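# Close the white door from inside so it latches

## Task

From inside the room, push the white door closed until its latch catches and holds. Disturb nothing else, release the door so both grippers are empty, and back away. The robot must not fall or be left leaning. Once the scene has settled after you finish, through its final second both arms (hands included) and the lift must touch nothing, and the base must not touch any movable object such as a part, box, cart, lid or drawer.

## Robot and tools

Robot: LinearBot, an omnidirectional base with a roughly 1.7 m column. A carriage rides the column (lift_m, 0 to 1 m) and holds two identical six-joint arms, each with a two-finger gripper. Arm bases sit about 0.57 m + lift_m above the floor; the carriage hangs about 0.15 m lower. A hand reaches about 0.78 m from its shoulder but only about 0.38 m below the arm base. Hand length is about 0.16 m and width 0.1 m (0.14 m open). Parked arm: joints 1-6 = 0, 0.05, 0.05, 1.45, 0, 0; parked footprint about 0.85 m wide, 0.65 m long.

Cameras: carriage_camera (fixed, facing forward, tilted about 20 degrees down), left_wrist_camera and right_wrist_camera (looking past the fingertips).

Frames: all positions in metres. Base frame: origin on the floor below the base centre, x forward, y left, z up. left_hand and right_hand are reported in it, as the midpoint between the finger pads, with quat_wxyz giving hand orientation (hand z along the fingers, y the opening direction; upright hand with joints 1, 5, 6 at 0 is (1,0,0,0)). base_odometry is in the start-of-scene base frame, counts only wheel rotation (slip looks like travel), heading in rad, left positive, -3.142 to 3.142. Hand readings can be off, usually sitting higher than the true hand, worse at long reach.

Tool move: one action. "base" holds exactly one relative command, an offset from where the base last measured itself: translate_m (forward +, -2 to 2 m), strafe_m (left +, -2 to 2 m) or rotate_rad (counter-clockwise +, -6.3 to 6.3 rad). "joints" is a single object keyed by joint name covering both arms and lift, each value an absolute target: lift_m 0 to 1 (tolerance 0.004); per arm (left_ and right_ prefixes, same ranges): joint1_rad -2.617 to 3.054 (yaw about vertical, 0 forward, + left), joint2_rad 0 to 3.141 (shoulder: 0 upper arm back and level, 1.57 vertical, 3.14 forward), joint3_rad 0 to 3.141 (elbow, 0 folded, 3.14 straight), joint4_rad -1.57 to 1.57 (wrist pitch, + lifts fingertips), joint5_rad -1.57 to 1.57 (wrist yaw, + swings fingertips to the right, opposite to joint1), joint6_rad -2.094 to 2.094 (roll, + clockwise seen from forearm), gripper_m 0 to 0.093 (pad gap in m). "speeds" caps this action's top speed: translate_m and strafe_m 0.02-0.5 m/s, rotate_rad 0.05-1.57 rad/s, lift_m 0.08-0.27 m/s (default 0.25); others default to their maximum. "min_time_s" (0.1-8 s) sets a minimum duration for arm and gripper motions; 2 or more straightens hand paths a little, while too short a value makes the arm jump and overshoot. "cameras" lists camera names or ["all"]; "blocking" false returns after about 0.5 s while motion continues. A move without an action just reports state and images. Unknown keys make a call invalid; out-of-range values get refused, and a refusal or unrequested stop cancels the rest of your calls in that reply for this scene. Actions end after at most about 14 s (time_out).

Tool wait: seconds 0 to 10, optional cameras; returns early once earlier moves have settled. Tool stop: brakes everything still moving (base coasts a bit first); braked parts may keep pressing. Tool zoom_image: camera plus region [x0, y0, x1, y1] in pixels of that camera's latest image, at most 504 by 504. read_manual returns licence text only. finished_scene(scene) ends the scene irreversibly; make no further call in that reply after ending scene 1.

Result lines: "move" reads done or the worst status. base_status and joint_status per motion: moving, done (base done means wheels turned the commanded amount, even with slip), off_target (resting away from target, may still push), contact_stop or time_out (target dropped, holds in place), not_followed (arm command withheld, usually for arm-to-arm proximity), limit_stop_at_motor_heat. on_its_own lists uncommanded behaviour; its "held at" gives a target, not a reading. motor_effort is percent of maximum, + toward larger joint values, bracketed peak; errors are large. Joint torques are in joint order, include arm weight, and joints 1-3 wrap at ±28 N m. Gripper readings: empty and shut reads 0.000-0.003; on a hard object it may read a few mm narrow. Motor temperatures: per-arm blocks, joints then gripper; MOTOR HOT from 75 °C, and at 100 °C that arm goes limp for 30-60 s (OVER-TEMPERATURE FAULT). Park a hot arm to cool it. Scene time keeps running while you think.

Cautions: arms have no contact stop and keep pushing when blocked; the base stops on contact only sometimes and ignores the arms. Never let the two arms strike or squeeze each other. To free withheld arms, resend one arm its current readings with joint1 turned away, then the other in a later action. With joint2 below 0.8, turning joint1 outward 0.5 rad or more can hit the column. The robot tips most easily with carriage high, arms out or loaded, while pushing or pulling, or braking hard; driving away while gripping a fixed handle can pitch it forward, and a repeat after contact_stop is riskier. A hand z rising with no command signals a lean; after being stopped, back off about 0.2 m. Avoid slamming the door, hard hits or shoves on fixed or heavy objects. Finish with grippers open and clear of the door, arms parked, the lift touching nothing and the base away from movable things.

Each tool is called after "Call:" in YAML: its name, and indented under it one key for each argument.

## Session

Call:
move:

Scene clock: 0.00 s.
Joint torques (N m): no reading
Motor temperatures (°C): left_arm=[31 34 39 31 28 30 27] | right_arm=[32 35 36 31 30 29 31]
base_odometry: x=+0.000 y=+0.000 heading=+0.000
base_status: not commanded
joint_positions: lift_m=+0.300 left_joint1_rad=-0.003 left_joint2_rad=+0.052 left_joint3_rad=+0.038 left_joint4_rad=+1.430 left_joint5_rad=-0.033 left_joint6_rad=+0.031 left_gripper_m=+0.09396 right_joint1_rad=+0.000 right_joint2_rad=+0.035 right_joint3_rad=+0.040 right_joint4_rad=+1.434 right_joint5_rad=-0.028 right_joint6_rad=-0.032 right_gripper_m=+0.09396
joint_status: not commanded
motor_effort: lift_m=+18 drive_wheels=+1
left_hand: x=+0.2553 y=+0.3028 z=+1.3095 quat_wxyz=(+0.997, -0.015, +0.077, +0.015) (m; base frame)
right_hand: x=+0.2486 y=-0.2923 z=+1.3103 quat_wxyz=(+0.998, -0.015, +0.066, -0.015) (m; base frame)
pictures: carriage_camera, left_wrist_camera, right_wrist_camera
Images, in order (width x height): carriage_camera 672x504, left_wrist_camera 672x504, right_wrist_camera 672x504.

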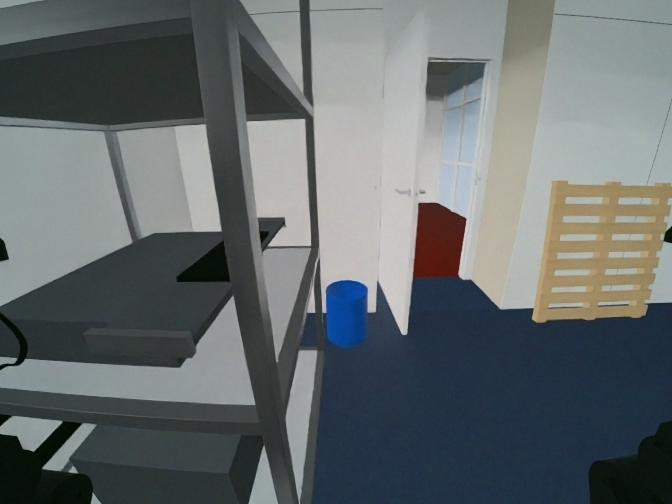

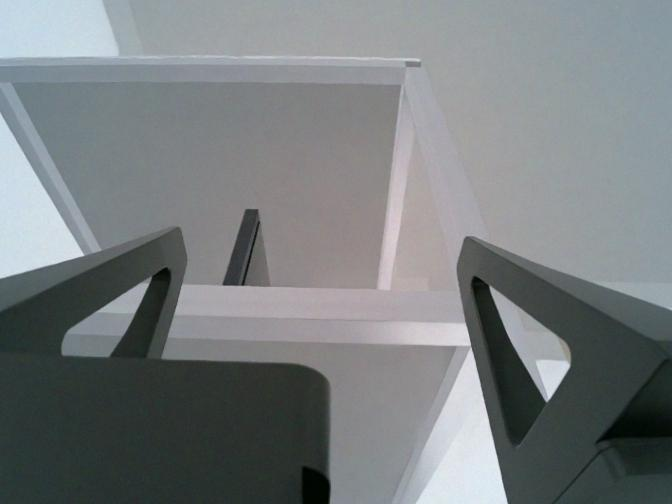

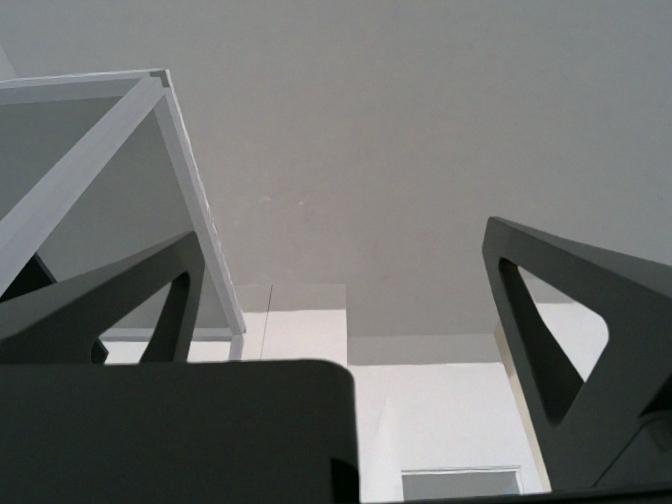

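Call:
move:
  base: {"strafe_m": -0.5}
  joints: {"lift_m": 0.1, "right_gripper_m": 0.0, "left_gripper_m": 0.0}
  cameras: ["carriage_camera"]

Scene clock: 55.50 s.
Joint torques (N m): left_arm=[-0.1 4.05 5.63 -0.05 0.1 0.07] | right_arm=[0.05 3.92 5.98 -0.19 -0.05 -0.03]
move: done
base_odometry: x=+0.000 y=-0.500 heading=-0.001
base_status: done
joint_positions: lift_m=+0.100 left_joint1_rad=-0.003 left_joint2_rad=+0.052 left_joint3_rad=+0.038 left_joint4_rad=+1.430 left_joint5_rad=-0.033 left_joint6_rad=+0.031 left_gripper_m=+0.00067 right_joint1_rad=+0.001 right_joint2_rad=+0.035 right_joint3_rad=+0.040 right_joint4_rad=+1.434 right_joint5_rad=-0.028 right_joint6_rad=-0.032 right_gripper_m=+0.00010
joint_status: all done
motor_effort: lift_m=+18(19) drive_wheels=-3(18)
left_hand: x=+0.2553 y=+0.3028 z=+1.1094 quat_wxyz=(+0.997, -0.015, +0.077, +0.015) (m; base frame)
right_hand: x=+0.2486 y=-0.2923 z=+1.1102 quat_wxyz=(+0.998, -0.015, +0.066, -0.015) (m; base frame)
pictures: carriage_camera
Images, in order (width x height): carriage_camera 672x504.

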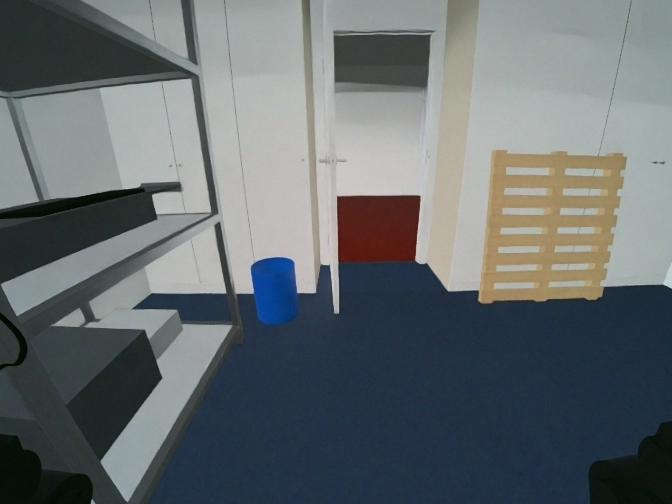

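Call:
move:
  base: {"strafe_m": -0.17}
  joints: {"left_joint2_rad": 2.19, "left_joint3_rad": 1.28, "left_joint4_rad": 0.92}
  min_time_s: 2

Call:
move:
  base: {"translate_m": 1.3}
  cameras: ["all"]

Scene clock: 97.10 s.
Joint torques (N m): left_arm=[-0.06 -12.15 8.28 1.91 0.11 0.02] | right_arm=[-0.12 3.88 5.94 -0.2 -0.05 -0.03]
move: done
base_odometry: x=-0.001 y=-0.670 heading=-0.001
base_status: done
joint_positions: lift_m=+0.100 left_joint1_rad=-0.003 left_joint2_rad=+2.183 left_joint3_rad=+1.255 left_joint4_rad=+0.923 left_joint5_rad=-0.033 left_joint6_rad=+0.031 left_gripper_m=+0.00067 right_joint1_rad=+0.001 right_joint2_rad=+0.035 right_joint3_rad=+0.040 right_joint4_rad=+1.434 right_joint5_rad=-0.028 right_joint6_rad=-0.032 right_gripper_m=+0.00010
joint_status: all done
motor_effort: lift_m=+18(19) drive_wheels=-3(18)
left_hand: x=+0.8296 y=+0.3009 z=+0.8489 quat_wxyz=(+0.705, +0.000, +0.709, +0.021) (m; base frame)
right_hand: x=+0.2486 y=-0.2923 z=+1.1103 quat_wxyz=(+0.998, -0.015, +0.066, -0.015) (m; base frame)
pictures: none

Scene clock: 102.07 s.
Joint torques (N m): left_arm=[-0.14 -12.1 8.39 1.94 0.08 0.05] | right_arm=[-0.23 3.88 5.89 -0.19 -0.06 -0.05]
Motor temperatures (°C): left_arm=[31 37 44 32 28 30 28] | right_arm=[31 37 37 30 30 29 31]
move: done
base_odometry: x=+1.299 y=-0.673 heading=-0.002
base_status: done
joint_positions: lift_m=+0.100 left_joint1_rad=-0.003 left_joint2_rad=+2.183 left_joint3_rad=+1.255 left_joint4_rad=+0.922 left_joint5_rad=-0.033 left_joint6_rad=+0.031 left_gripper_m=+0.00067 right_joint1_rad=+0.001 right_joint2_rad=+0.035 right_joint3_rad=+0.040 right_joint4_rad=+1.434 right_joint5_rad=-0.028 right_joint6_rad=-0.032 right_gripper_m=+0.00010
joint_status: not commanded
motor_effort: lift_m=+18(18) drive_wheels=-1(16)
left_hand: x=+0.8296 y=+0.3009 z=+0.8487 quat_wxyz=(+0.705, +0.000, +0.709, +0.021) (m; base frame)
right_hand: x=+0.2486 y=-0.2923 z=+1.1103 quat_wxyz=(+0.998, -0.015, +0.066, -0.015) (m; base frame)
pictures: carriage_camera, left_wrist_camera, right_wrist_camera
Images, in order (width x height): carriage_camera 672x504, left_wrist_camera 672x504, right_wrist_camera 672x504.

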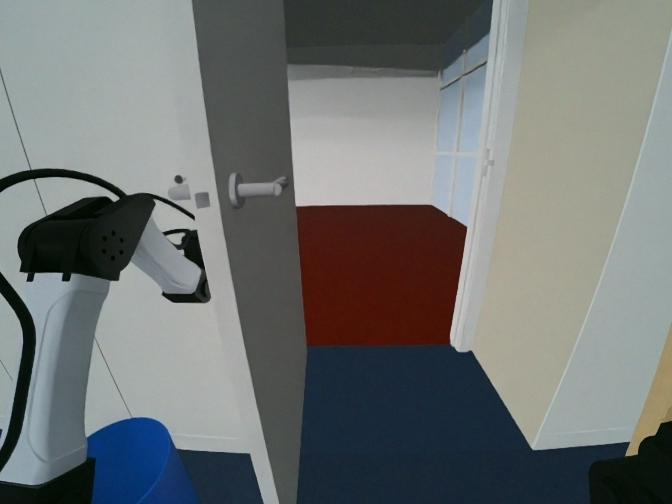

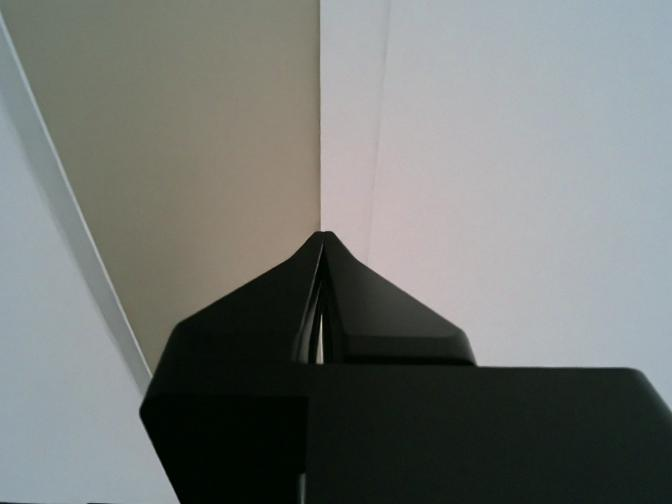

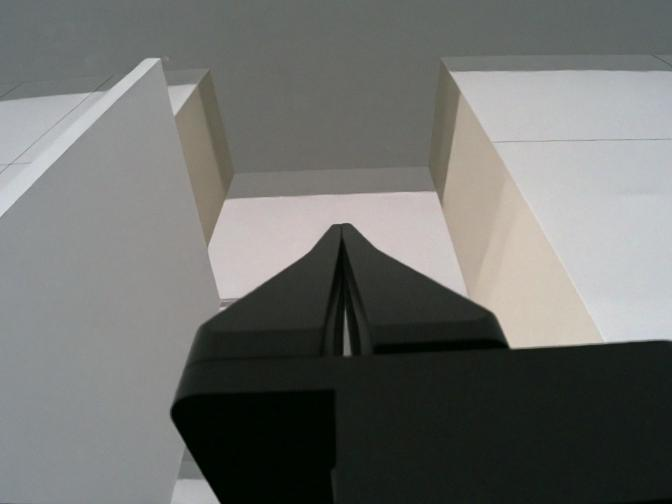

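Call:
move:
  base: {"strafe_m": -0.3}
  speeds: {"strafe_m": 0.2}
  cameras: ["carriage_camera", "left_wrist_camera"]

Scene clock: 111.27 s.
Joint torques (N m): left_arm=[0.08 -12.23 8.23 1.93 0.26 0.11] | right_arm=[-0.2 3.86 6.06 -0.21 -0.06 -0.03]
move: done
base_odometry: x=+1.299 y=-0.973 heading=-0.001
base_status: done
joint_positions: lift_m=+0.100 left_joint1_rad=-0.006 left_joint2_rad=+2.183 left_joint3_rad=+1.255 left_joint4_rad=+0.922 left_joint5_rad=-0.047 left_joint6_rad=+0.023 left_gripper_m=+0.00066 right_joint1_rad=+0.001 right_joint2_rad=+0.035 right_joint3_rad=+0.040 right_joint4_rad=+1.434 right_joint5_rad=-0.028 right_joint6_rad=-0.032 right_gripper_m=+0.00010
joint_status: not commanded
motor_effort: lift_m=+18(18) drive_wheels=+0(14)
left_hand: x=+0.8296 y=+0.3019 z=+0.8486 quat_wxyz=(+0.705, -0.006, +0.709, +0.023) (m; base frame)
right_hand: x=+0.2486 y=-0.2923 z=+1.1103 quat_wxyz=(+0.998, -0.015, +0.066, -0.015) (m; base frame)
pictures: carriage_camera, left_wrist_camera
Images, in order (width x height): carriage_camera 672x504, left_wrist_camera 672x504.

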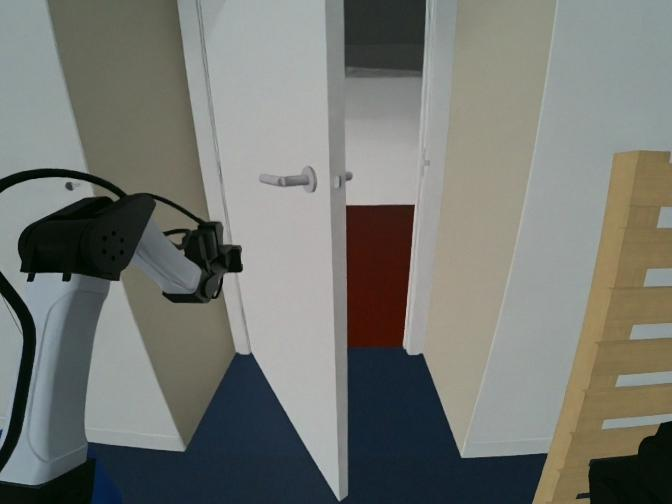

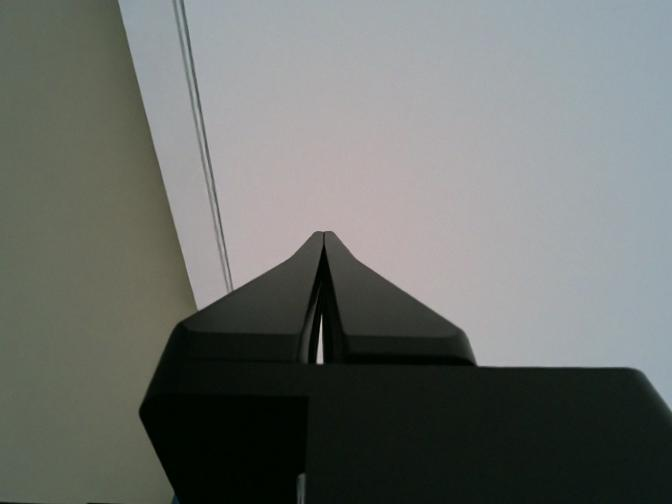

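Call:
move:
  base: {"translate_m": 0.2}

Call:
move:
  joints: {"left_joint1_rad": -0.5, "left_joint2_rad": 2.45, "left_joint3_rad": 1.77, "left_joint4_rad": 0.68}
  min_time_s: 2
  cameras: ["carriage_camera", "left_wrist_camera"]

Scene clock: 130.03 s.
Joint torques (N m): left_arm=[0.1 -12.19 8.31 2 0.25 0.14] | right_arm=[-0.18 3.89 5.94 -0.2 -0.07 -0.05]
Motor temperatures (°C): left_arm=[31 43 46 36 28 30 28] | right_arm=[31 37 38 30 30 29 31]
move: done
base_odometry: x=+1.499 y=-0.973 heading=-0.002
base_status: done
joint_positions: lift_m=+0.100 left_joint1_rad=-0.006 left_joint2_rad=+2.183 left_joint3_rad=+1.255 left_joint4_rad=+0.920 left_joint5_rad=-0.047 left_joint6_rad=+0.023 left_gripper_m=+0.00066 right_joint1_rad=+0.001 right_joint2_rad=+0.035 right_joint3_rad=+0.040 right_joint4_rad=+1.433 right_joint5_rad=-0.028 right_joint6_rad=-0.032 right_gripper_m=+0.00010
joint_status: not commanded
motor_effort: lift_m=+18(18) drive_wheels=-2(12)
left_hand: x=+0.8296 y=+0.3019 z=+0.8482 quat_wxyz=(+0.704, -0.006, +0.710, +0.023) (m; base frame)
right_hand: x=+0.2489 y=-0.2923 z=+1.1103 quat_wxyz=(+0.998, -0.015, +0.066, -0.015) (m; base frame)
pictures: none

Scene clock: 132.33 s.
Joint torques (N m): left_arm=[-0.53 -13.97 9.11 1.88 0.26 0.13] | right_arm=[-0.27 3.9 5.93 -0.2 -0.05 -0.04]
move: done
base_odometry: x=+1.499 y=-0.973 heading=-0.002
base_status: not commanded
joint_positions: lift_m=+0.100 left_joint1_rad=-0.494 left_joint2_rad=+2.435 left_joint3_rad=+1.741 left_joint4_rad=+0.690 left_joint5_rad=-0.048 left_joint6_rad=+0.024 left_gripper_m=+0.00066 right_joint1_rad=+0.001 right_joint2_rad=+0.035 right_joint3_rad=+0.040 right_joint4_rad=+1.433 right_joint5_rad=-0.028 right_joint6_rad=-0.032 right_gripper_m=+0.00010
joint_status: all done
motor_effort: lift_m=+18(18) drive_wheels=+3(6)
left_hand: x=+0.8312 y=-0.0253 z=+0.8542 quat_wxyz=(+0.690, +0.165, +0.689, -0.148) (m; base frame)
right_hand: x=+0.2489 y=-0.2923 z=+1.1103 quat_wxyz=(+0.998, -0.015, +0.066, -0.015) (m; base frame)
pictures: carriage_camera, left_wrist_camera
Images, in order (width x height): carriage_camera 672x504, left_wrist_camera 672x504.

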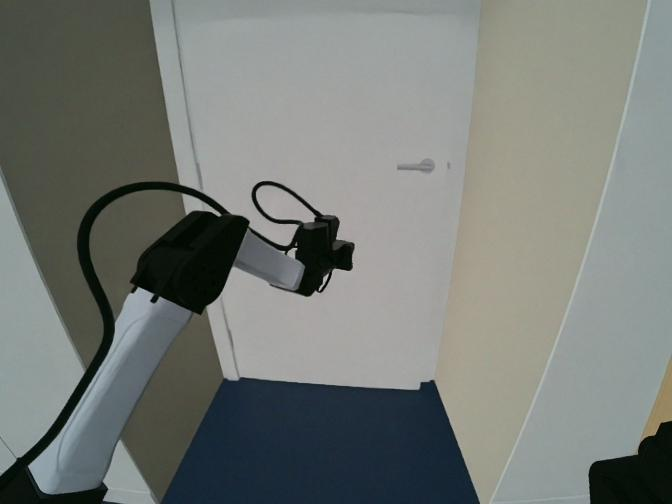

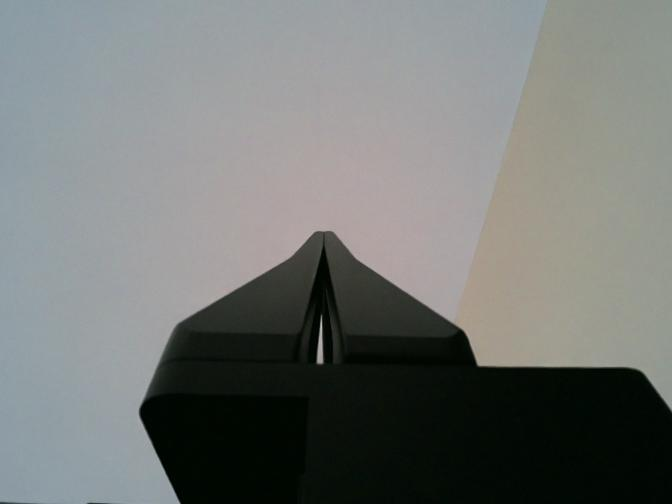

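Call:
move:
  base: {"strafe_m": 0.1}
  joints: {"left_joint1_rad": 0, "left_joint2_rad": 0.05, "left_joint3_rad": 0.05, "left_joint4_rad": 1.45, "right_joint2_rad": 2.45, "right_joint3_rad": 1.77, "right_joint4_rad": 0.68}
  min_time_s: 2

Call:
move:
  base: {"translate_m": 0.25}
  speeds: {"translate_m": 0.2}
  cameras: ["carriage_camera", "right_wrist_camera"]

Scene clock: 146.03 s.
Joint torques (N m): left_arm=[0.27 3 4.68 0.07 0.26 0.1] | right_arm=[-0.35 -13.3 10.06 2.21 -0.08 -0.04]
move: done
base_odometry: x=+1.499 y=-0.873 heading=-0.002
base_status: done
joint_positions: lift_m=+0.100 left_joint1_rad=-0.006 left_joint2_rad=+0.057 left_joint3_rad=+0.057 left_joint4_rad=+1.434 left_joint5_rad=-0.044 left_joint6_rad=+0.024 left_gripper_m=+0.00066 right_joint1_rad=+0.001 right_joint2_rad=+2.439 right_joint3_rad=+1.744 right_joint4_rad=+0.683 right_joint5_rad=-0.028 right_joint6_rad=-0.032 right_gripper_m=+0.00010
joint_status: all done
motor_effort: lift_m=+18(18) drive_wheels=-1(14)
left_hand: x=+0.2506 y=+0.3046 z=+1.1147 quat_wxyz=(+0.997, -0.021, +0.069, +0.011) (m; base frame)
right_hand: x=+0.9111 y=-0.2916 z=+0.8512 quat_wxyz=(+0.703, -0.022, +0.711, -0.001) (m; base frame)
pictures: none

Scene clock: 148.53 s.
Joint torques (N m): left_arm=[0.28 3.25 4.72 -0.06 0.27 0.15] | right_arm=[1.11 -5.56 19.95 2.63 0.81 -0.06]
move: done
base_odometry: x=+1.749 y=-0.873 heading=-0.003
base_status: done
joint_positions: lift_m=+0.100 left_joint1_rad=-0.006 left_joint2_rad=+0.056 left_joint3_rad=+0.055 left_joint4_rad=+1.445 left_joint5_rad=-0.044 left_joint6_rad=+0.024 left_gripper_m=+0.00066 right_joint1_rad=-0.014 right_joint2_rad=+2.356 right_joint3_rad=+1.639 right_joint4_rad=+0.647 right_joint5_rad=-0.120 right_joint6_rad=-0.032 right_gripper_m=+0.00010
joint_status: not commanded
motor_effort: lift_m=+18(18) drive_wheels=+22(28)
left_hand: x=+0.2478 y=+0.3046 z=+1.1146 quat_wxyz=(+0.998, -0.021, +0.063, +0.010) (m; base frame)
right_hand: x=+0.8923 y=-0.2855 z=+0.8480 quat_wxyz=(+0.682, -0.048, +0.730, +0.028) (m; base frame)
pictures: carriage_camera, right_wrist_camera
Images, in order (width x height): carriage_camera 672x504, right_wrist_camera 672x504.

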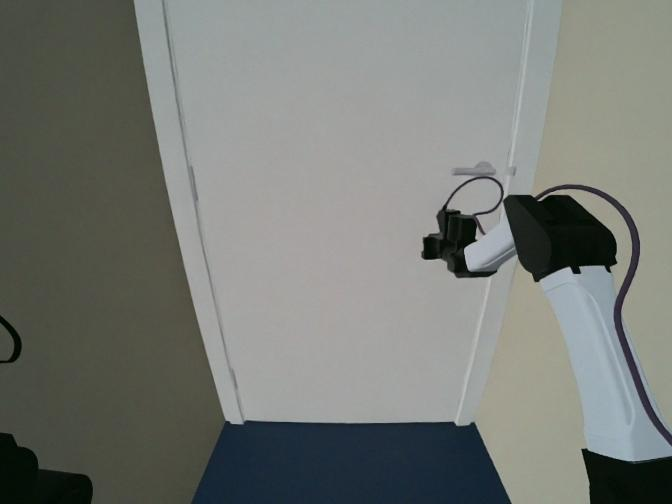

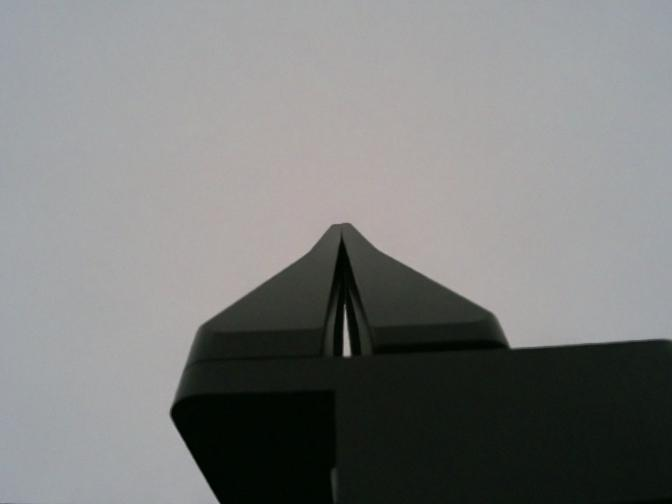

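Call:
zoom_image:
  camera: "carriage_camera"
  region: [420, 60, 600, 240]

Call:
move:
  base: {"translate_m": 0.06}
  speeds: {"translate_m": 0.1}
  cameras: ["carriage_camera"]

Call:
zoom_image:
  camera: "carriage_camera"
  region: [420, 60, 600, 240]

Scaled by 2.800 from the camera's 672x504 image, which has a finer 960x720 frame.

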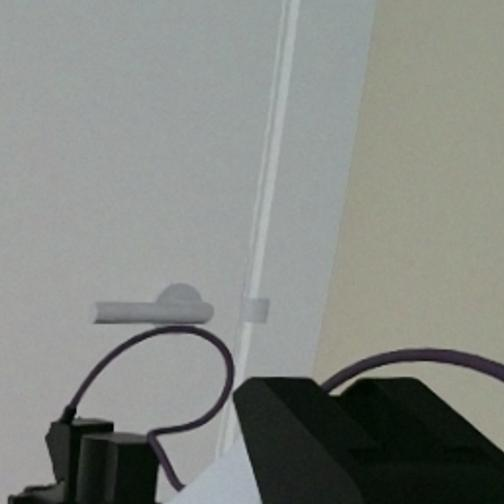

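Scene clock: 155.07 s.
Joint torques (N m): left_arm=[0.28 3.12 4.97 -0.05 0.24 0.15] | right_arm=[6.72 -1.33 21.9 3.55 3.39 0.06]
move: contact_stop
base_odometry: x=+1.768 y=-0.873 heading=-0.006
base_status: translate_m contact_stop (by the wheels' count: +0.020 of +0.060)
joint_positions: lift_m=+0.100 left_joint1_rad=-0.006 left_joint2_rad=+0.056 left_joint3_rad=+0.053 left_joint4_rad=+1.448 left_joint5_rad=-0.043 left_joint6_rad=+0.024 left_gripper_m=+0.00066 right_joint1_rad=-0.075 right_joint2_rad=+2.311 right_joint3_rad=+1.620 right_joint4_rad=+0.555 right_joint5_rad=-0.392 right_joint6_rad=-0.035 right_gripper_m=+0.00010
joint_status: not commanded
motor_effort: lift_m=+17(18) drive_wheels=+24(47)
left_hand: x=+0.2481 y=+0.3044 z=+1.1141 quat_wxyz=(+0.998, -0.020, +0.064, +0.010) (m; base frame)
right_hand: x=+0.8760 y=-0.2800 z=+0.8473 quat_wxyz=(+0.652, -0.114, +0.742, +0.111) (m; base frame)
pictures: carriage_camera
Images, in order (width x height): carriage_camera 672x504.

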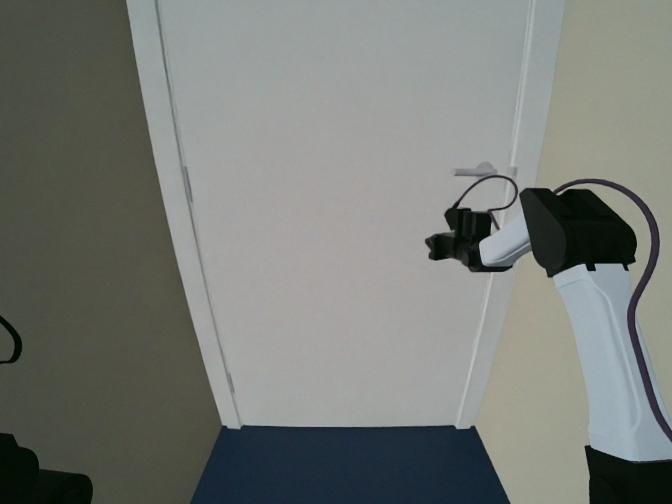

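Scaled by 2.800 from the camera's 672x504 image, which has a finer 960x720 frame.

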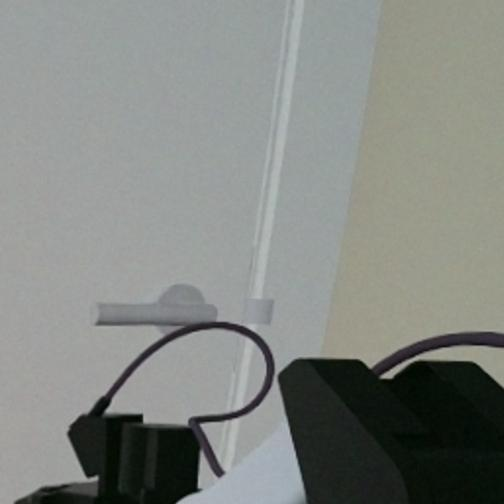

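Call:
move:
  base: {"translate_m": -0.25}
  speeds: {"translate_m": 0.2}
  cameras: ["carriage_camera"]

Call:
zoom_image:
  camera: "carriage_camera"
  region: [380, 60, 560, 240]

Scene clock: 163.53 s.
Joint torques (N m): left_arm=[0.28 3.23 4.98 -0.08 0.26 0.1] | right_arm=[-0.29 -12.6 9.94 2.37 0.05 0]
Motor temperatures (°C): left_arm=[31 42 44 34 28 30 28] | right_arm=[32 39 48 37 35 29 31]
move: done
base_odometry: x=+1.518 y=-0.872 heading=-0.007
base_status: done
joint_positions: lift_m=+0.100 left_joint1_rad=-0.006 left_joint2_rad=+0.056 left_joint3_rad=+0.052 left_joint4_rad=+1.448 left_joint5_rad=-0.043 left_joint6_rad=+0.024 left_gripper_m=+0.00066 right_joint1_rad=+0.002 right_joint2_rad=+2.434 right_joint3_rad=+1.745 right_joint4_rad=+0.672 right_joint5_rad=-0.041 right_joint6_rad=-0.036 right_gripper_m=+0.00009
joint_status: not commanded
motor_effort: lift_m=+17(17) drive_wheels=-4(14)
left_hand: x=+0.2482 y=+0.3044 z=+1.1139 quat_wxyz=(+0.998, -0.020, +0.064, +0.010) (m; base frame)
right_hand: x=+0.9108 y=-0.2886 z=+0.8523 quat_wxyz=(+0.701, -0.028, +0.713, +0.003) (m; base frame)
pictures: carriage_camera
Images, in order (width x height): carriage_camera 672x504.

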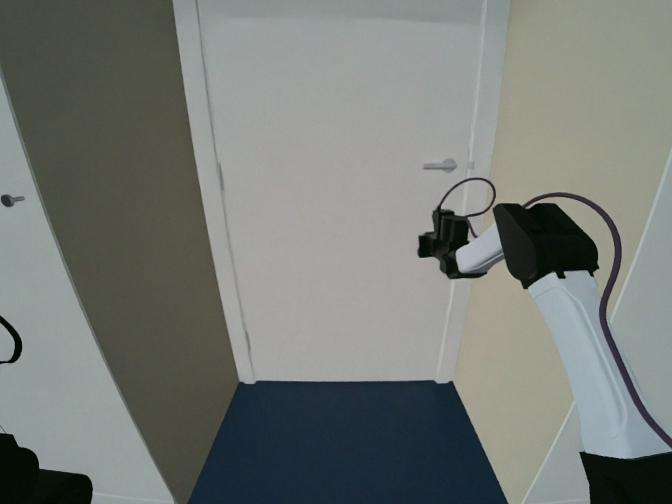

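Scaled by 2.800 from the camera's 672x504 image, which has a finer 960x720 frame.

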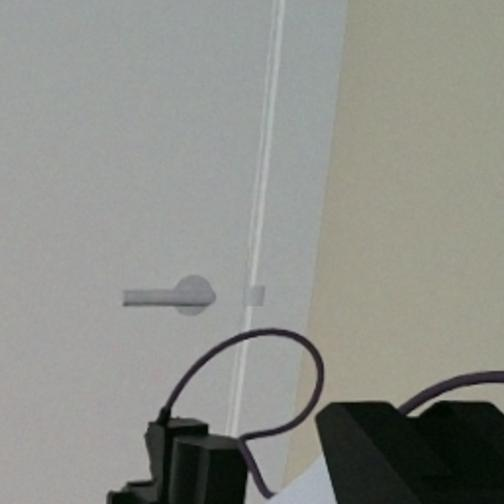

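Call:
move:
  joints: {"right_joint1_rad": 0, "right_joint2_rad": 0.05, "right_joint3_rad": 0.05, "right_joint4_rad": 1.45, "right_joint5_rad": 0}
  min_time_s: 1.5

Call:
finished_scene:
  scene: 1

Scene clock: 171.83 s.
Joint torques (N m): left_arm=[0.31 3.26 4.92 -0.1 0.24 0.14] | right_arm=[-0.29 2.95 4.88 -0.08 0.07 -0.02]
move: done
base_odometry: x=+1.518 y=-0.872 heading=-0.007
base_status: not commanded
joint_positions: lift_m=+0.100 left_joint1_rad=-0.006 left_joint2_rad=+0.056 left_joint3_rad=+0.052 left_joint4_rad=+1.448 left_joint5_rad=-0.043 left_joint6_rad=+0.024 left_gripper_m=+0.00066 right_joint1_rad=+0.002 right_joint2_rad=+0.058 right_joint3_rad=+0.058 right_joint4_rad=+1.438 right_joint5_rad=-0.013 right_joint6_rad=-0.036 right_gripper_m=+0.00009
joint_status: all done
motor_effort: lift_m=+18(18) drive_wheels=-2(7)
left_hand: x=+0.2482 y=+0.3044 z=+1.1139 quat_wxyz=(+0.998, -0.020, +0.064, +0.010) (m; base frame)
right_hand: x=+0.2493 y=-0.2948 z=+1.1154 quat_wxyz=(+0.998, -0.008, +0.066, -0.016) (m; base frame)
pictures: none

The scene is finished: the task was done.


## Next scene

The same job, from a new start.

Great.

Call:
move:

Scene clock: 0.00 s.
Joint torques (N m): no reading
Motor temperatures (°C): left_arm=[30 33 35 29 27 30 27] | right_arm=[31 32 34 29 29 29 31]
base_odometry: x=+0.000 y=+0.000 heading=+0.000
base_status: not commanded
joint_positions: lift_m=+0.300 left_joint1_rad=-0.004 left_joint2_rad=+0.043 left_joint3_rad=+0.038 left_joint4_rad=+1.478 left_joint5_rad=-0.003 left_joint6_rad=-0.042 left_gripper_m=+0.09396 right_joint1_rad=-0.020 right_joint2_rad=+0.054 right_joint3_rad=+0.039 right_joint4_rad=+1.497 right_joint5_rad=+0.020 right_joint6_rad=+0.048 right_gripper_m=+0.09396
joint_status: not commanded
motor_effort: lift_m=+18 drive_wheels=+0
left_hand: x=+0.2411 y=+0.2976 z=+1.3111 quat_wxyz=(+0.999, -0.002, +0.049, -0.023) (m; base frame)
right_hand: x=+0.2395 y=-0.3011 z=+1.3116 quat_wxyz=(+0.999, +0.011, +0.044, +0.013) (m; base frame)
pictures: carriage_camera, left_wrist_camera, right_wrist_camera
Images, in order (width x height): carriage_camera 672x504, left_wrist_camera 672x504, right_wrist_camera 672x504.

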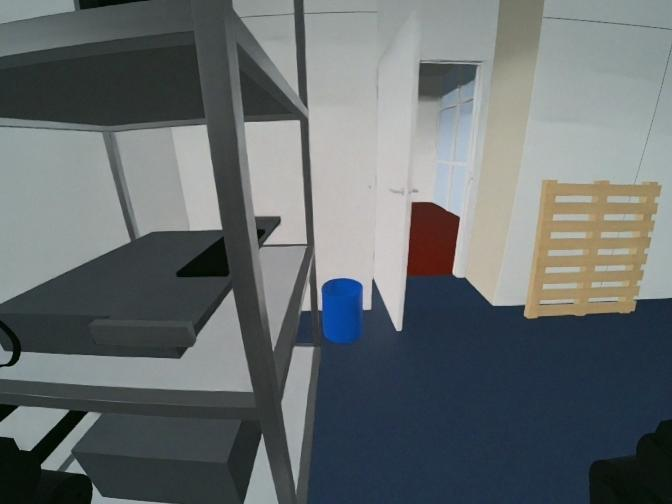

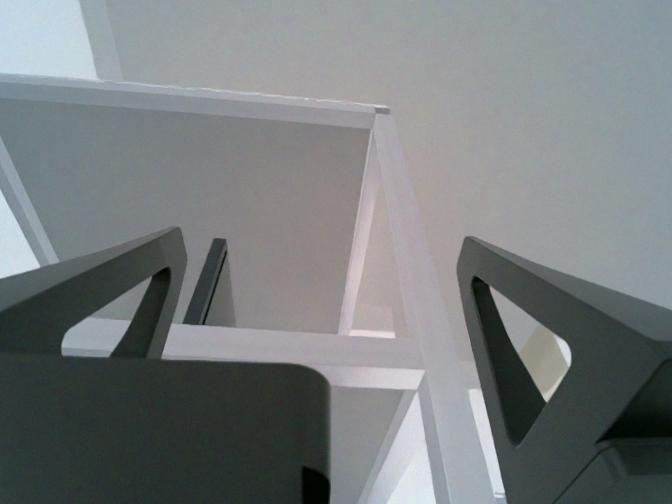

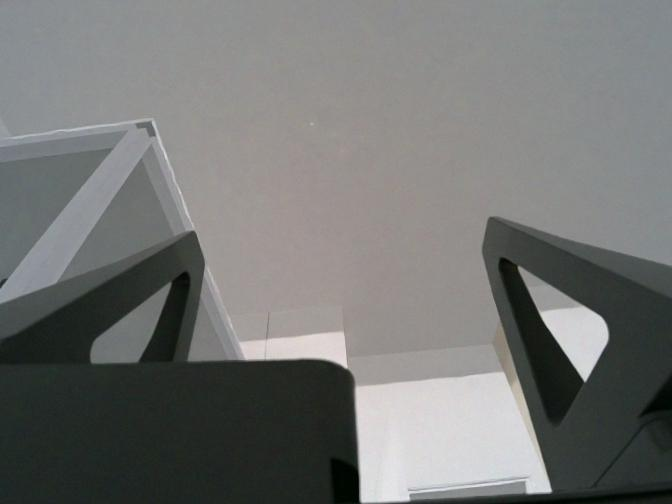

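Call:
move:
  base: {"strafe_m": -0.63}
  joints: {"lift_m": 0.1, "right_gripper_m": 0.0, "left_gripper_m": 0.0}

Call:
move:
  base: {"translate_m": 1.3}
  joints: {"left_joint1_rad": 0, "left_joint2_rad": 2.19, "left_joint3_rad": 1.28, "left_joint4_rad": 0.92, "left_joint6_rad": 0}
  min_time_s: 2
  cameras: ["carriage_camera"]

Scene clock: 24.53 s.
Joint torques (N m): left_arm=[-0.21 4.15 5.6 -0.17 0.13 0.05] | right_arm=[-0.17 3.9 5.79 -0.3 -0.1 -0.04]
move: done
base_odometry: x=-0.001 y=-0.630 heading=-0.001
base_status: done
joint_positions: lift_m=+0.100 left_joint1_rad=-0.003 left_joint2_rad=+0.043 left_joint3_rad=+0.038 left_joint4_rad=+1.478 left_joint5_rad=-0.003 left_joint6_rad=-0.042 left_gripper_m=+0.00066 right_joint1_rad=-0.020 right_joint2_rad=+0.054 right_joint3_rad=+0.039 right_joint4_rad=+1.497 right_joint5_rad=+0.020 right_joint6_rad=+0.048 right_gripper_m=+0.00010
joint_status: all done
motor_effort: lift_m=+19(19) drive_wheels=-4(20)
left_hand: x=+0.2411 y=+0.2976 z=+1.1110 quat_wxyz=(+0.999, -0.002, +0.049, -0.022) (m; base frame)
right_hand: x=+0.2395 y=-0.3011 z=+1.1115 quat_wxyz=(+0.999, +0.011, +0.044, +0.014) (m; base frame)
pictures: none

Scene clock: 29.50 s.
Joint torques (N m): left_arm=[0.16 -11.95 8.31 1.91 0.09 0.19] | right_arm=[-0.14 3.89 5.82 -0.28 -0.1 -0.04]
move: done
base_odometry: x=+1.299 y=-0.632 heading=-0.001
base_status: done
joint_positions: lift_m=+0.100 left_joint1_rad=-0.003 left_joint2_rad=+2.182 left_joint3_rad=+1.255 left_joint4_rad=+0.925 left_joint5_rad=-0.003 left_joint6_rad=-0.011 left_gripper_m=+0.00066 right_joint1_rad=-0.020 right_joint2_rad=+0.054 right_joint3_rad=+0.039 right_joint4_rad=+1.497 right_joint5_rad=+0.020 right_joint6_rad=+0.048 right_gripper_m=+0.00010
joint_status: all done
motor_effort: lift_m=+18(19) drive_wheels=-1(15)
left_hand: x=+0.8297 y=+0.2956 z=+0.8502 quat_wxyz=(+0.707, -0.004, +0.708, -0.004) (m; base frame)
right_hand: x=+0.2395 y=-0.3011 z=+1.1116 quat_wxyz=(+0.999, +0.011, +0.044, +0.014) (m; base frame)
pictures: carriage_camera
Images, in order (width x height): carriage_camera 672x504.

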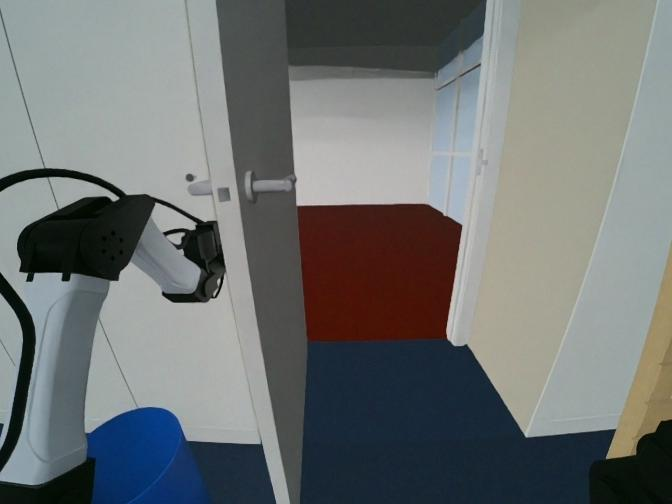

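Call:
move:
  base: {"translate_m": 0.07}

Call:
move:
  base: {"strafe_m": -0.3}
  speeds: {"strafe_m": 0.2}

Call:
move:
  base: {"translate_m": 0.15}
  joints: {"left_joint1_rad": -0.5, "left_joint2_rad": 2.45, "left_joint3_rad": 1.77, "left_joint4_rad": 0.68}
  min_time_s: 2
  cameras: ["carriage_camera"]

Scene clock: 36.87 s.
Joint torques (N m): left_arm=[1.17 -10.62 10.29 1.94 1.24 0.11] | right_arm=[-0.14 3.97 5.83 -0.27 -0.1 -0.05]
Motor temperatures (°C): left_arm=[30 38 40 32 28 30 27] | right_arm=[31 33 35 29 29 29 31]
move: done
base_odometry: x=+1.369 y=-0.632 heading=-0.001
base_status: done
joint_positions: lift_m=+0.100 left_joint1_rad=-0.018 left_joint2_rad=+2.170 left_joint3_rad=+1.233 left_joint4_rad=+0.925 left_joint5_rad=-0.101 left_joint6_rad=-0.005 left_gripper_m=+0.00066 right_joint1_rad=-0.020 right_joint2_rad=+0.054 right_joint3_rad=+0.039 right_joint4_rad=+1.494 right_joint5_rad=+0.020 right_joint6_rad=+0.048 right_gripper_m=+0.00010
joint_status: not commanded
motor_effort: lift_m=+18(18) drive_wheels=+8(14)
left_hand: x=+0.8247 y=+0.3039 z=+0.8473 quat_wxyz=(+0.702, -0.031, +0.711, +0.028) (m; base frame)
right_hand: x=+0.2403 y=-0.3011 z=+1.1115 quat_wxyz=(+0.999, +0.011, +0.046, +0.014) (m; base frame)
pictures: none

Scene clock: 39.47 s.
Joint torques (N m): left_arm=[0.01 -11.58 8.34 1.91 0.24 0.04] | right_arm=[-0.1 3.96 5.81 -0.23 -0.11 -0.04]
move: done
base_odometry: x=+1.369 y=-0.932 heading=-0.001
base_status: done
joint_positions: lift_m=+0.100 left_joint1_rad=-0.002 left_joint2_rad=+2.178 left_joint3_rad=+1.256 left_joint4_rad=+0.922 left_joint5_rad=-0.016 left_joint6_rad=+0.002 left_gripper_m=+0.00065 right_joint1_rad=-0.020 right_joint2_rad=+0.054 right_joint3_rad=+0.039 right_joint4_rad=+1.494 right_joint5_rad=+0.020 right_joint6_rad=+0.048 right_gripper_m=+0.00010
joint_status: not commanded
motor_effort: lift_m=+18(18) drive_wheels=-1(14)
left_hand: x=+0.8297 y=+0.2989 z=+0.8520 quat_wxyz=(+0.707, -0.004, +0.707, +0.006) (m; base frame)
right_hand: x=+0.2403 y=-0.3011 z=+1.1115 quat_wxyz=(+0.999, +0.011, +0.046, +0.014) (m; base frame)
pictures: none

Scene clock: 41.77 s.
Joint torques (N m): left_arm=[-0.64 -13.85 9.36 1.84 0.26 0.02] | right_arm=[-0.18 3.99 5.82 -0.26 -0.1 -0.04]
move: done
base_odometry: x=+1.519 y=-0.932 heading=-0.001
base_status: done
joint_positions: lift_m=+0.100 left_joint1_rad=-0.494 left_joint2_rad=+2.435 left_joint3_rad=+1.741 left_joint4_rad=+0.692 left_joint5_rad=-0.017 left_joint6_rad=+0.002 left_gripper_m=+0.00064 right_joint1_rad=-0.020 right_joint2_rad=+0.054 right_joint3_rad=+0.039 right_joint4_rad=+1.493 right_joint5_rad=+0.020 right_joint6_rad=+0.048 right_gripper_m=+0.00010
joint_status: all done
motor_effort: lift_m=+18(18) drive_wheels=+5(11)
left_hand: x=+0.8289 y=-0.0301 z=+0.8548 quat_wxyz=(+0.687, +0.168, +0.687, -0.166) (m; base frame)
right_hand: x=+0.2405 y=-0.3011 z=+1.1115 quat_wxyz=(+0.999, +0.011, +0.046, +0.014) (m; base frame)
pictures: carriage_camera
Images, in order (width x height): carriage_camera 672x504.

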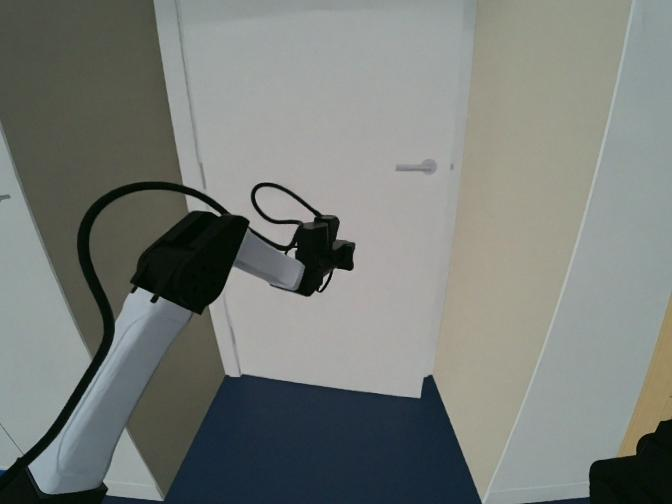

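Call:
move:
  base: {"strafe_m": 0.07}
  joints: {"left_joint1_rad": 0, "left_joint2_rad": 0.05, "left_joint3_rad": 0.05, "left_joint4_rad": 1.45, "right_joint1_rad": 0, "right_joint2_rad": 2.45, "right_joint3_rad": 1.77, "right_joint4_rad": 0.68}
  min_time_s: 2

Call:
move:
  base: {"translate_m": 0.26}
  speeds: {"translate_m": 0.2}
  cameras: ["carriage_camera"]

Call:
zoom_image:
  camera: "carriage_camera"
  region: [420, 60, 600, 240]

Scene clock: 55.07 s.
Joint torques (N m): left_arm=[0.46 3.12 4.56 0.1 0.18 0.03] | right_arm=[0.58 -13.7 9.81 2.26 -0.04 -0.05]
move: done
base_odometry: x=+1.519 y=-0.862 heading=-0.001
base_status: done
joint_positions: lift_m=+0.100 left_joint1_rad=-0.007 left_joint2_rad=+0.057 left_joint3_rad=+0.058 left_joint4_rad=+1.434 left_joint5_rad=-0.013 left_joint6_rad=+0.002 left_gripper_m=+0.00064 right_joint1_rad=-0.009 right_joint2_rad=+2.442 right_joint3_rad=+1.744 right_joint4_rad=+0.683 right_joint5_rad=+0.019 right_joint6_rad=+0.048 right_gripper_m=+0.00010
joint_status: all done
motor_effort: lift_m=+18(18) drive_wheels=+0(15)
left_hand: x=+0.2502 y=+0.2992 z=+1.1151 quat_wxyz=(+0.998, -0.006, +0.068, -0.002) (m; base frame)
right_hand: x=+0.9113 y=-0.3065 z=+0.8489 quat_wxyz=(+0.702, +0.027, +0.712, +0.007) (m; base frame)
pictures: none

Scene clock: 57.53 s.
Joint torques (N m): left_arm=[0.43 3.14 4.74 -0.01 0.23 0.01] | right_arm=[0.43 -12.94 12.03 2.12 -0.12 -0.05]
move: done
base_odometry: x=+1.779 y=-0.862 heading=-0.001
base_status: done
joint_positions: lift_m=+0.100 left_joint1_rad=-0.007 left_joint2_rad=+0.056 left_joint3_rad=+0.057 left_joint4_rad=+1.444 left_joint5_rad=-0.013 left_joint6_rad=+0.002 left_gripper_m=+0.00064 right_joint1_rad=-0.005 right_joint2_rad=+2.434 right_joint3_rad=+1.722 right_joint4_rad=+0.696 right_joint5_rad=+0.026 right_joint6_rad=+0.048 right_gripper_m=+0.00010
joint_status: not commanded
motor_effort: lift_m=+18(18) drive_wheels=+10(13)
left_hand: x=+0.2477 y=+0.2992 z=+1.1152 quat_wxyz=(+0.998, -0.006, +0.063, -0.002) (m; base frame)
right_hand: x=+0.9083 y=-0.3053 z=+0.8470 quat_wxyz=(+0.701, +0.028, +0.712, +0.006) (m; base frame)
pictures: carriage_camera
Images, in order (width x height): carriage_camera 672x504.

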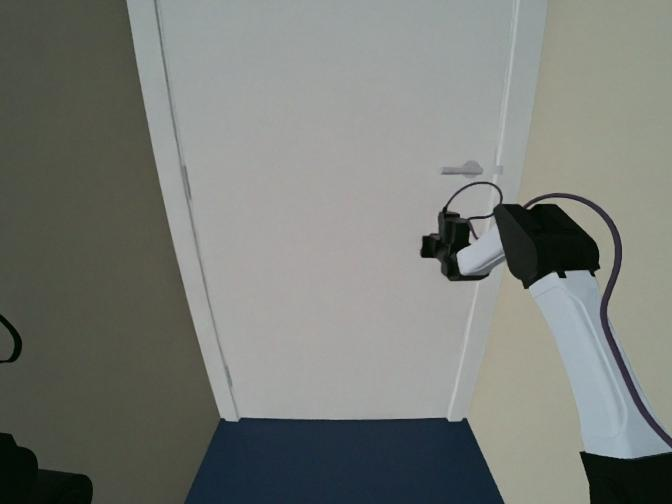

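Scaled by 2.800 from the camera's 672x504 image, which has a finer 960x720 frame.

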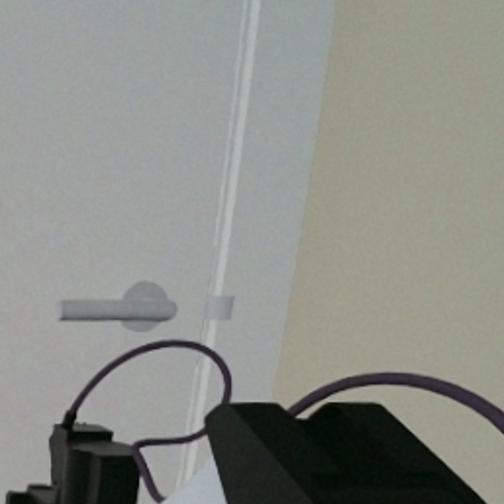

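Call:
move:
  base: {"translate_m": 0.05}
  speeds: {"translate_m": 0.1}
  cameras: ["carriage_camera"]

Call:
zoom_image:
  camera: "carriage_camera"
  region: [420, 60, 600, 240]

Scene clock: 62.80 s.
Joint torques (N m): left_arm=[0.23 3.22 4.66 -0.03 0.19 0] | right_arm=[-7.61 4.45 23.64 5.34 -2.88 -0.07]
Motor temperatures (°C): left_arm=[30 41 41 33 28 30 28] | right_arm=[31 38 38 32 30 29 31]
move: done
base_odometry: x=+1.829 y=-0.862 heading=-0.002
base_status: done
joint_positions: lift_m=+0.100 left_joint1_rad=-0.007 left_joint2_rad=+0.056 left_joint3_rad=+0.057 left_joint4_rad=+1.445 left_joint5_rad=-0.013 left_joint6_rad=+0.002 left_gripper_m=+0.00064 right_joint1_rad=+0.079 right_joint2_rad=+2.247 right_joint3_rad=+1.601 right_joint4_rad=+0.397 right_joint5_rad=+0.325 right_joint6_rad=+0.051 right_gripper_m=+0.00010
joint_status: not commanded
motor_effort: lift_m=+16(18) drive_wheels=+26(42)
left_hand: x=+0.2476 y=+0.2992 z=+1.1154 quat_wxyz=(+0.998, -0.006, +0.063, -0.002) (m; base frame)
right_hand: x=+0.8660 y=-0.3014 z=+0.8419 quat_wxyz=(+0.613, +0.089, +0.780, -0.088) (m; base frame)
pictures: carriage_camera
Images, in order (width x height): carriage_camera 672x504.

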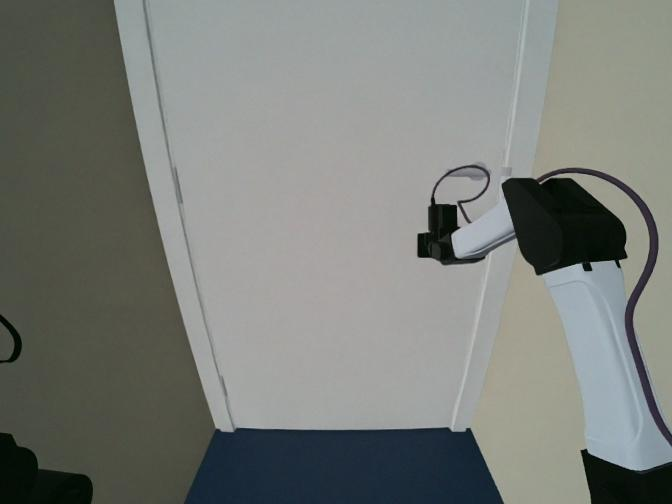

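Scaled by 2.800 from the camera's 672x504 image, which has a finer 960x720 frame.

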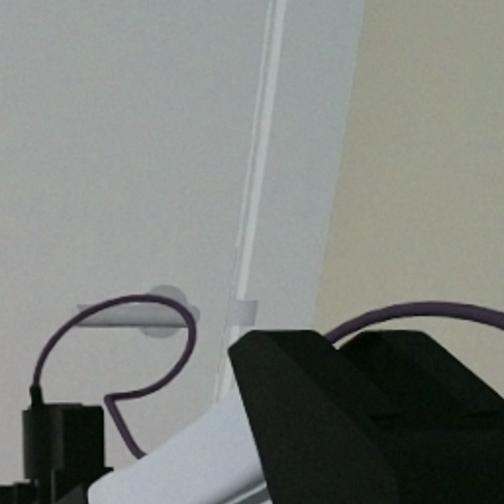

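Call:
move:
  base: {"translate_m": -0.25}
  speeds: {"translate_m": 0.25}
  cameras: ["carriage_camera"]

Call:
zoom_image:
  camera: "carriage_camera"
  region: [380, 60, 560, 240]

Scene clock: 70.10 s.
Joint torques (N m): left_arm=[0.39 3.14 4.78 -0.09 0.21 0.02] | right_arm=[0.06 -13.61 9.85 2.42 -0.19 -0.1]
Motor temperatures (°C): left_arm=[30 39 41 32 28 30 28] | right_arm=[31 39 44 41 32 29 31]
move: done
base_odometry: x=+1.579 y=-0.862 heading=-0.003
base_status: done
joint_positions: lift_m=+0.100 left_joint1_rad=-0.007 left_joint2_rad=+0.056 left_joint3_rad=+0.056 left_joint4_rad=+1.446 left_joint5_rad=-0.013 left_joint6_rad=+0.002 left_gripper_m=+0.00064 right_joint1_rad=-0.002 right_joint2_rad=+2.440 right_joint3_rad=+1.743 right_joint4_rad=+0.670 right_joint5_rad=+0.033 right_joint6_rad=+0.051 right_gripper_m=+0.00010
joint_status: not commanded
motor_effort: lift_m=+17(18) drive_wheels=-1(21)
left_hand: x=+0.2477 y=+0.2992 z=+1.1150 quat_wxyz=(+0.998, -0.006, +0.063, -0.002) (m; base frame)
right_hand: x=+0.9110 y=-0.3043 z=+0.8467 quat_wxyz=(+0.697, +0.031, +0.716, +0.005) (m; base frame)
pictures: carriage_camera
Images, in order (width x height): carriage_camera 672x504.

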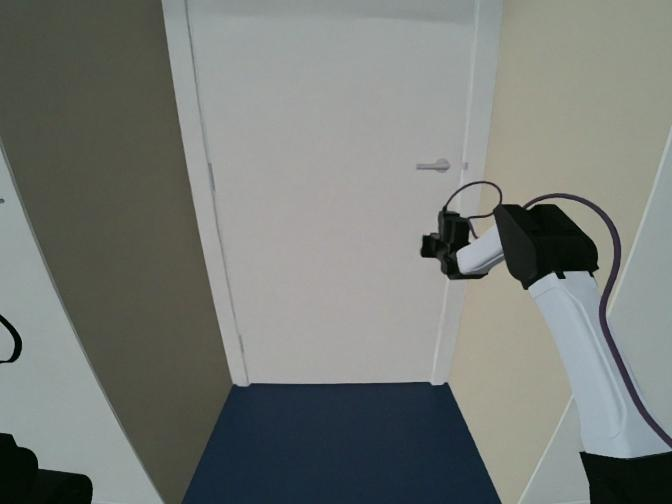

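Scaled by 2.800 from the camera's 672x504 image, which has a finer 960x720 frame.

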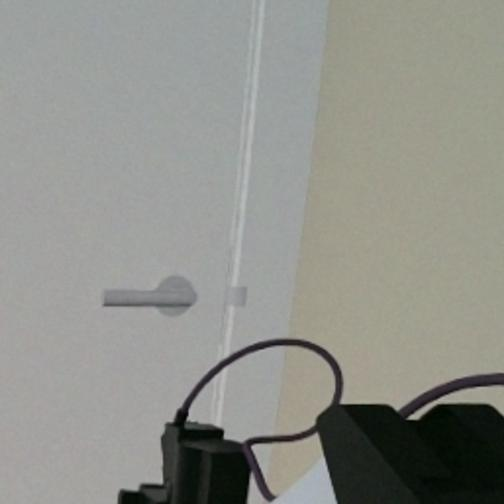

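Call:
finished_scene:
  scene: 2

The scene is finished: the task was done.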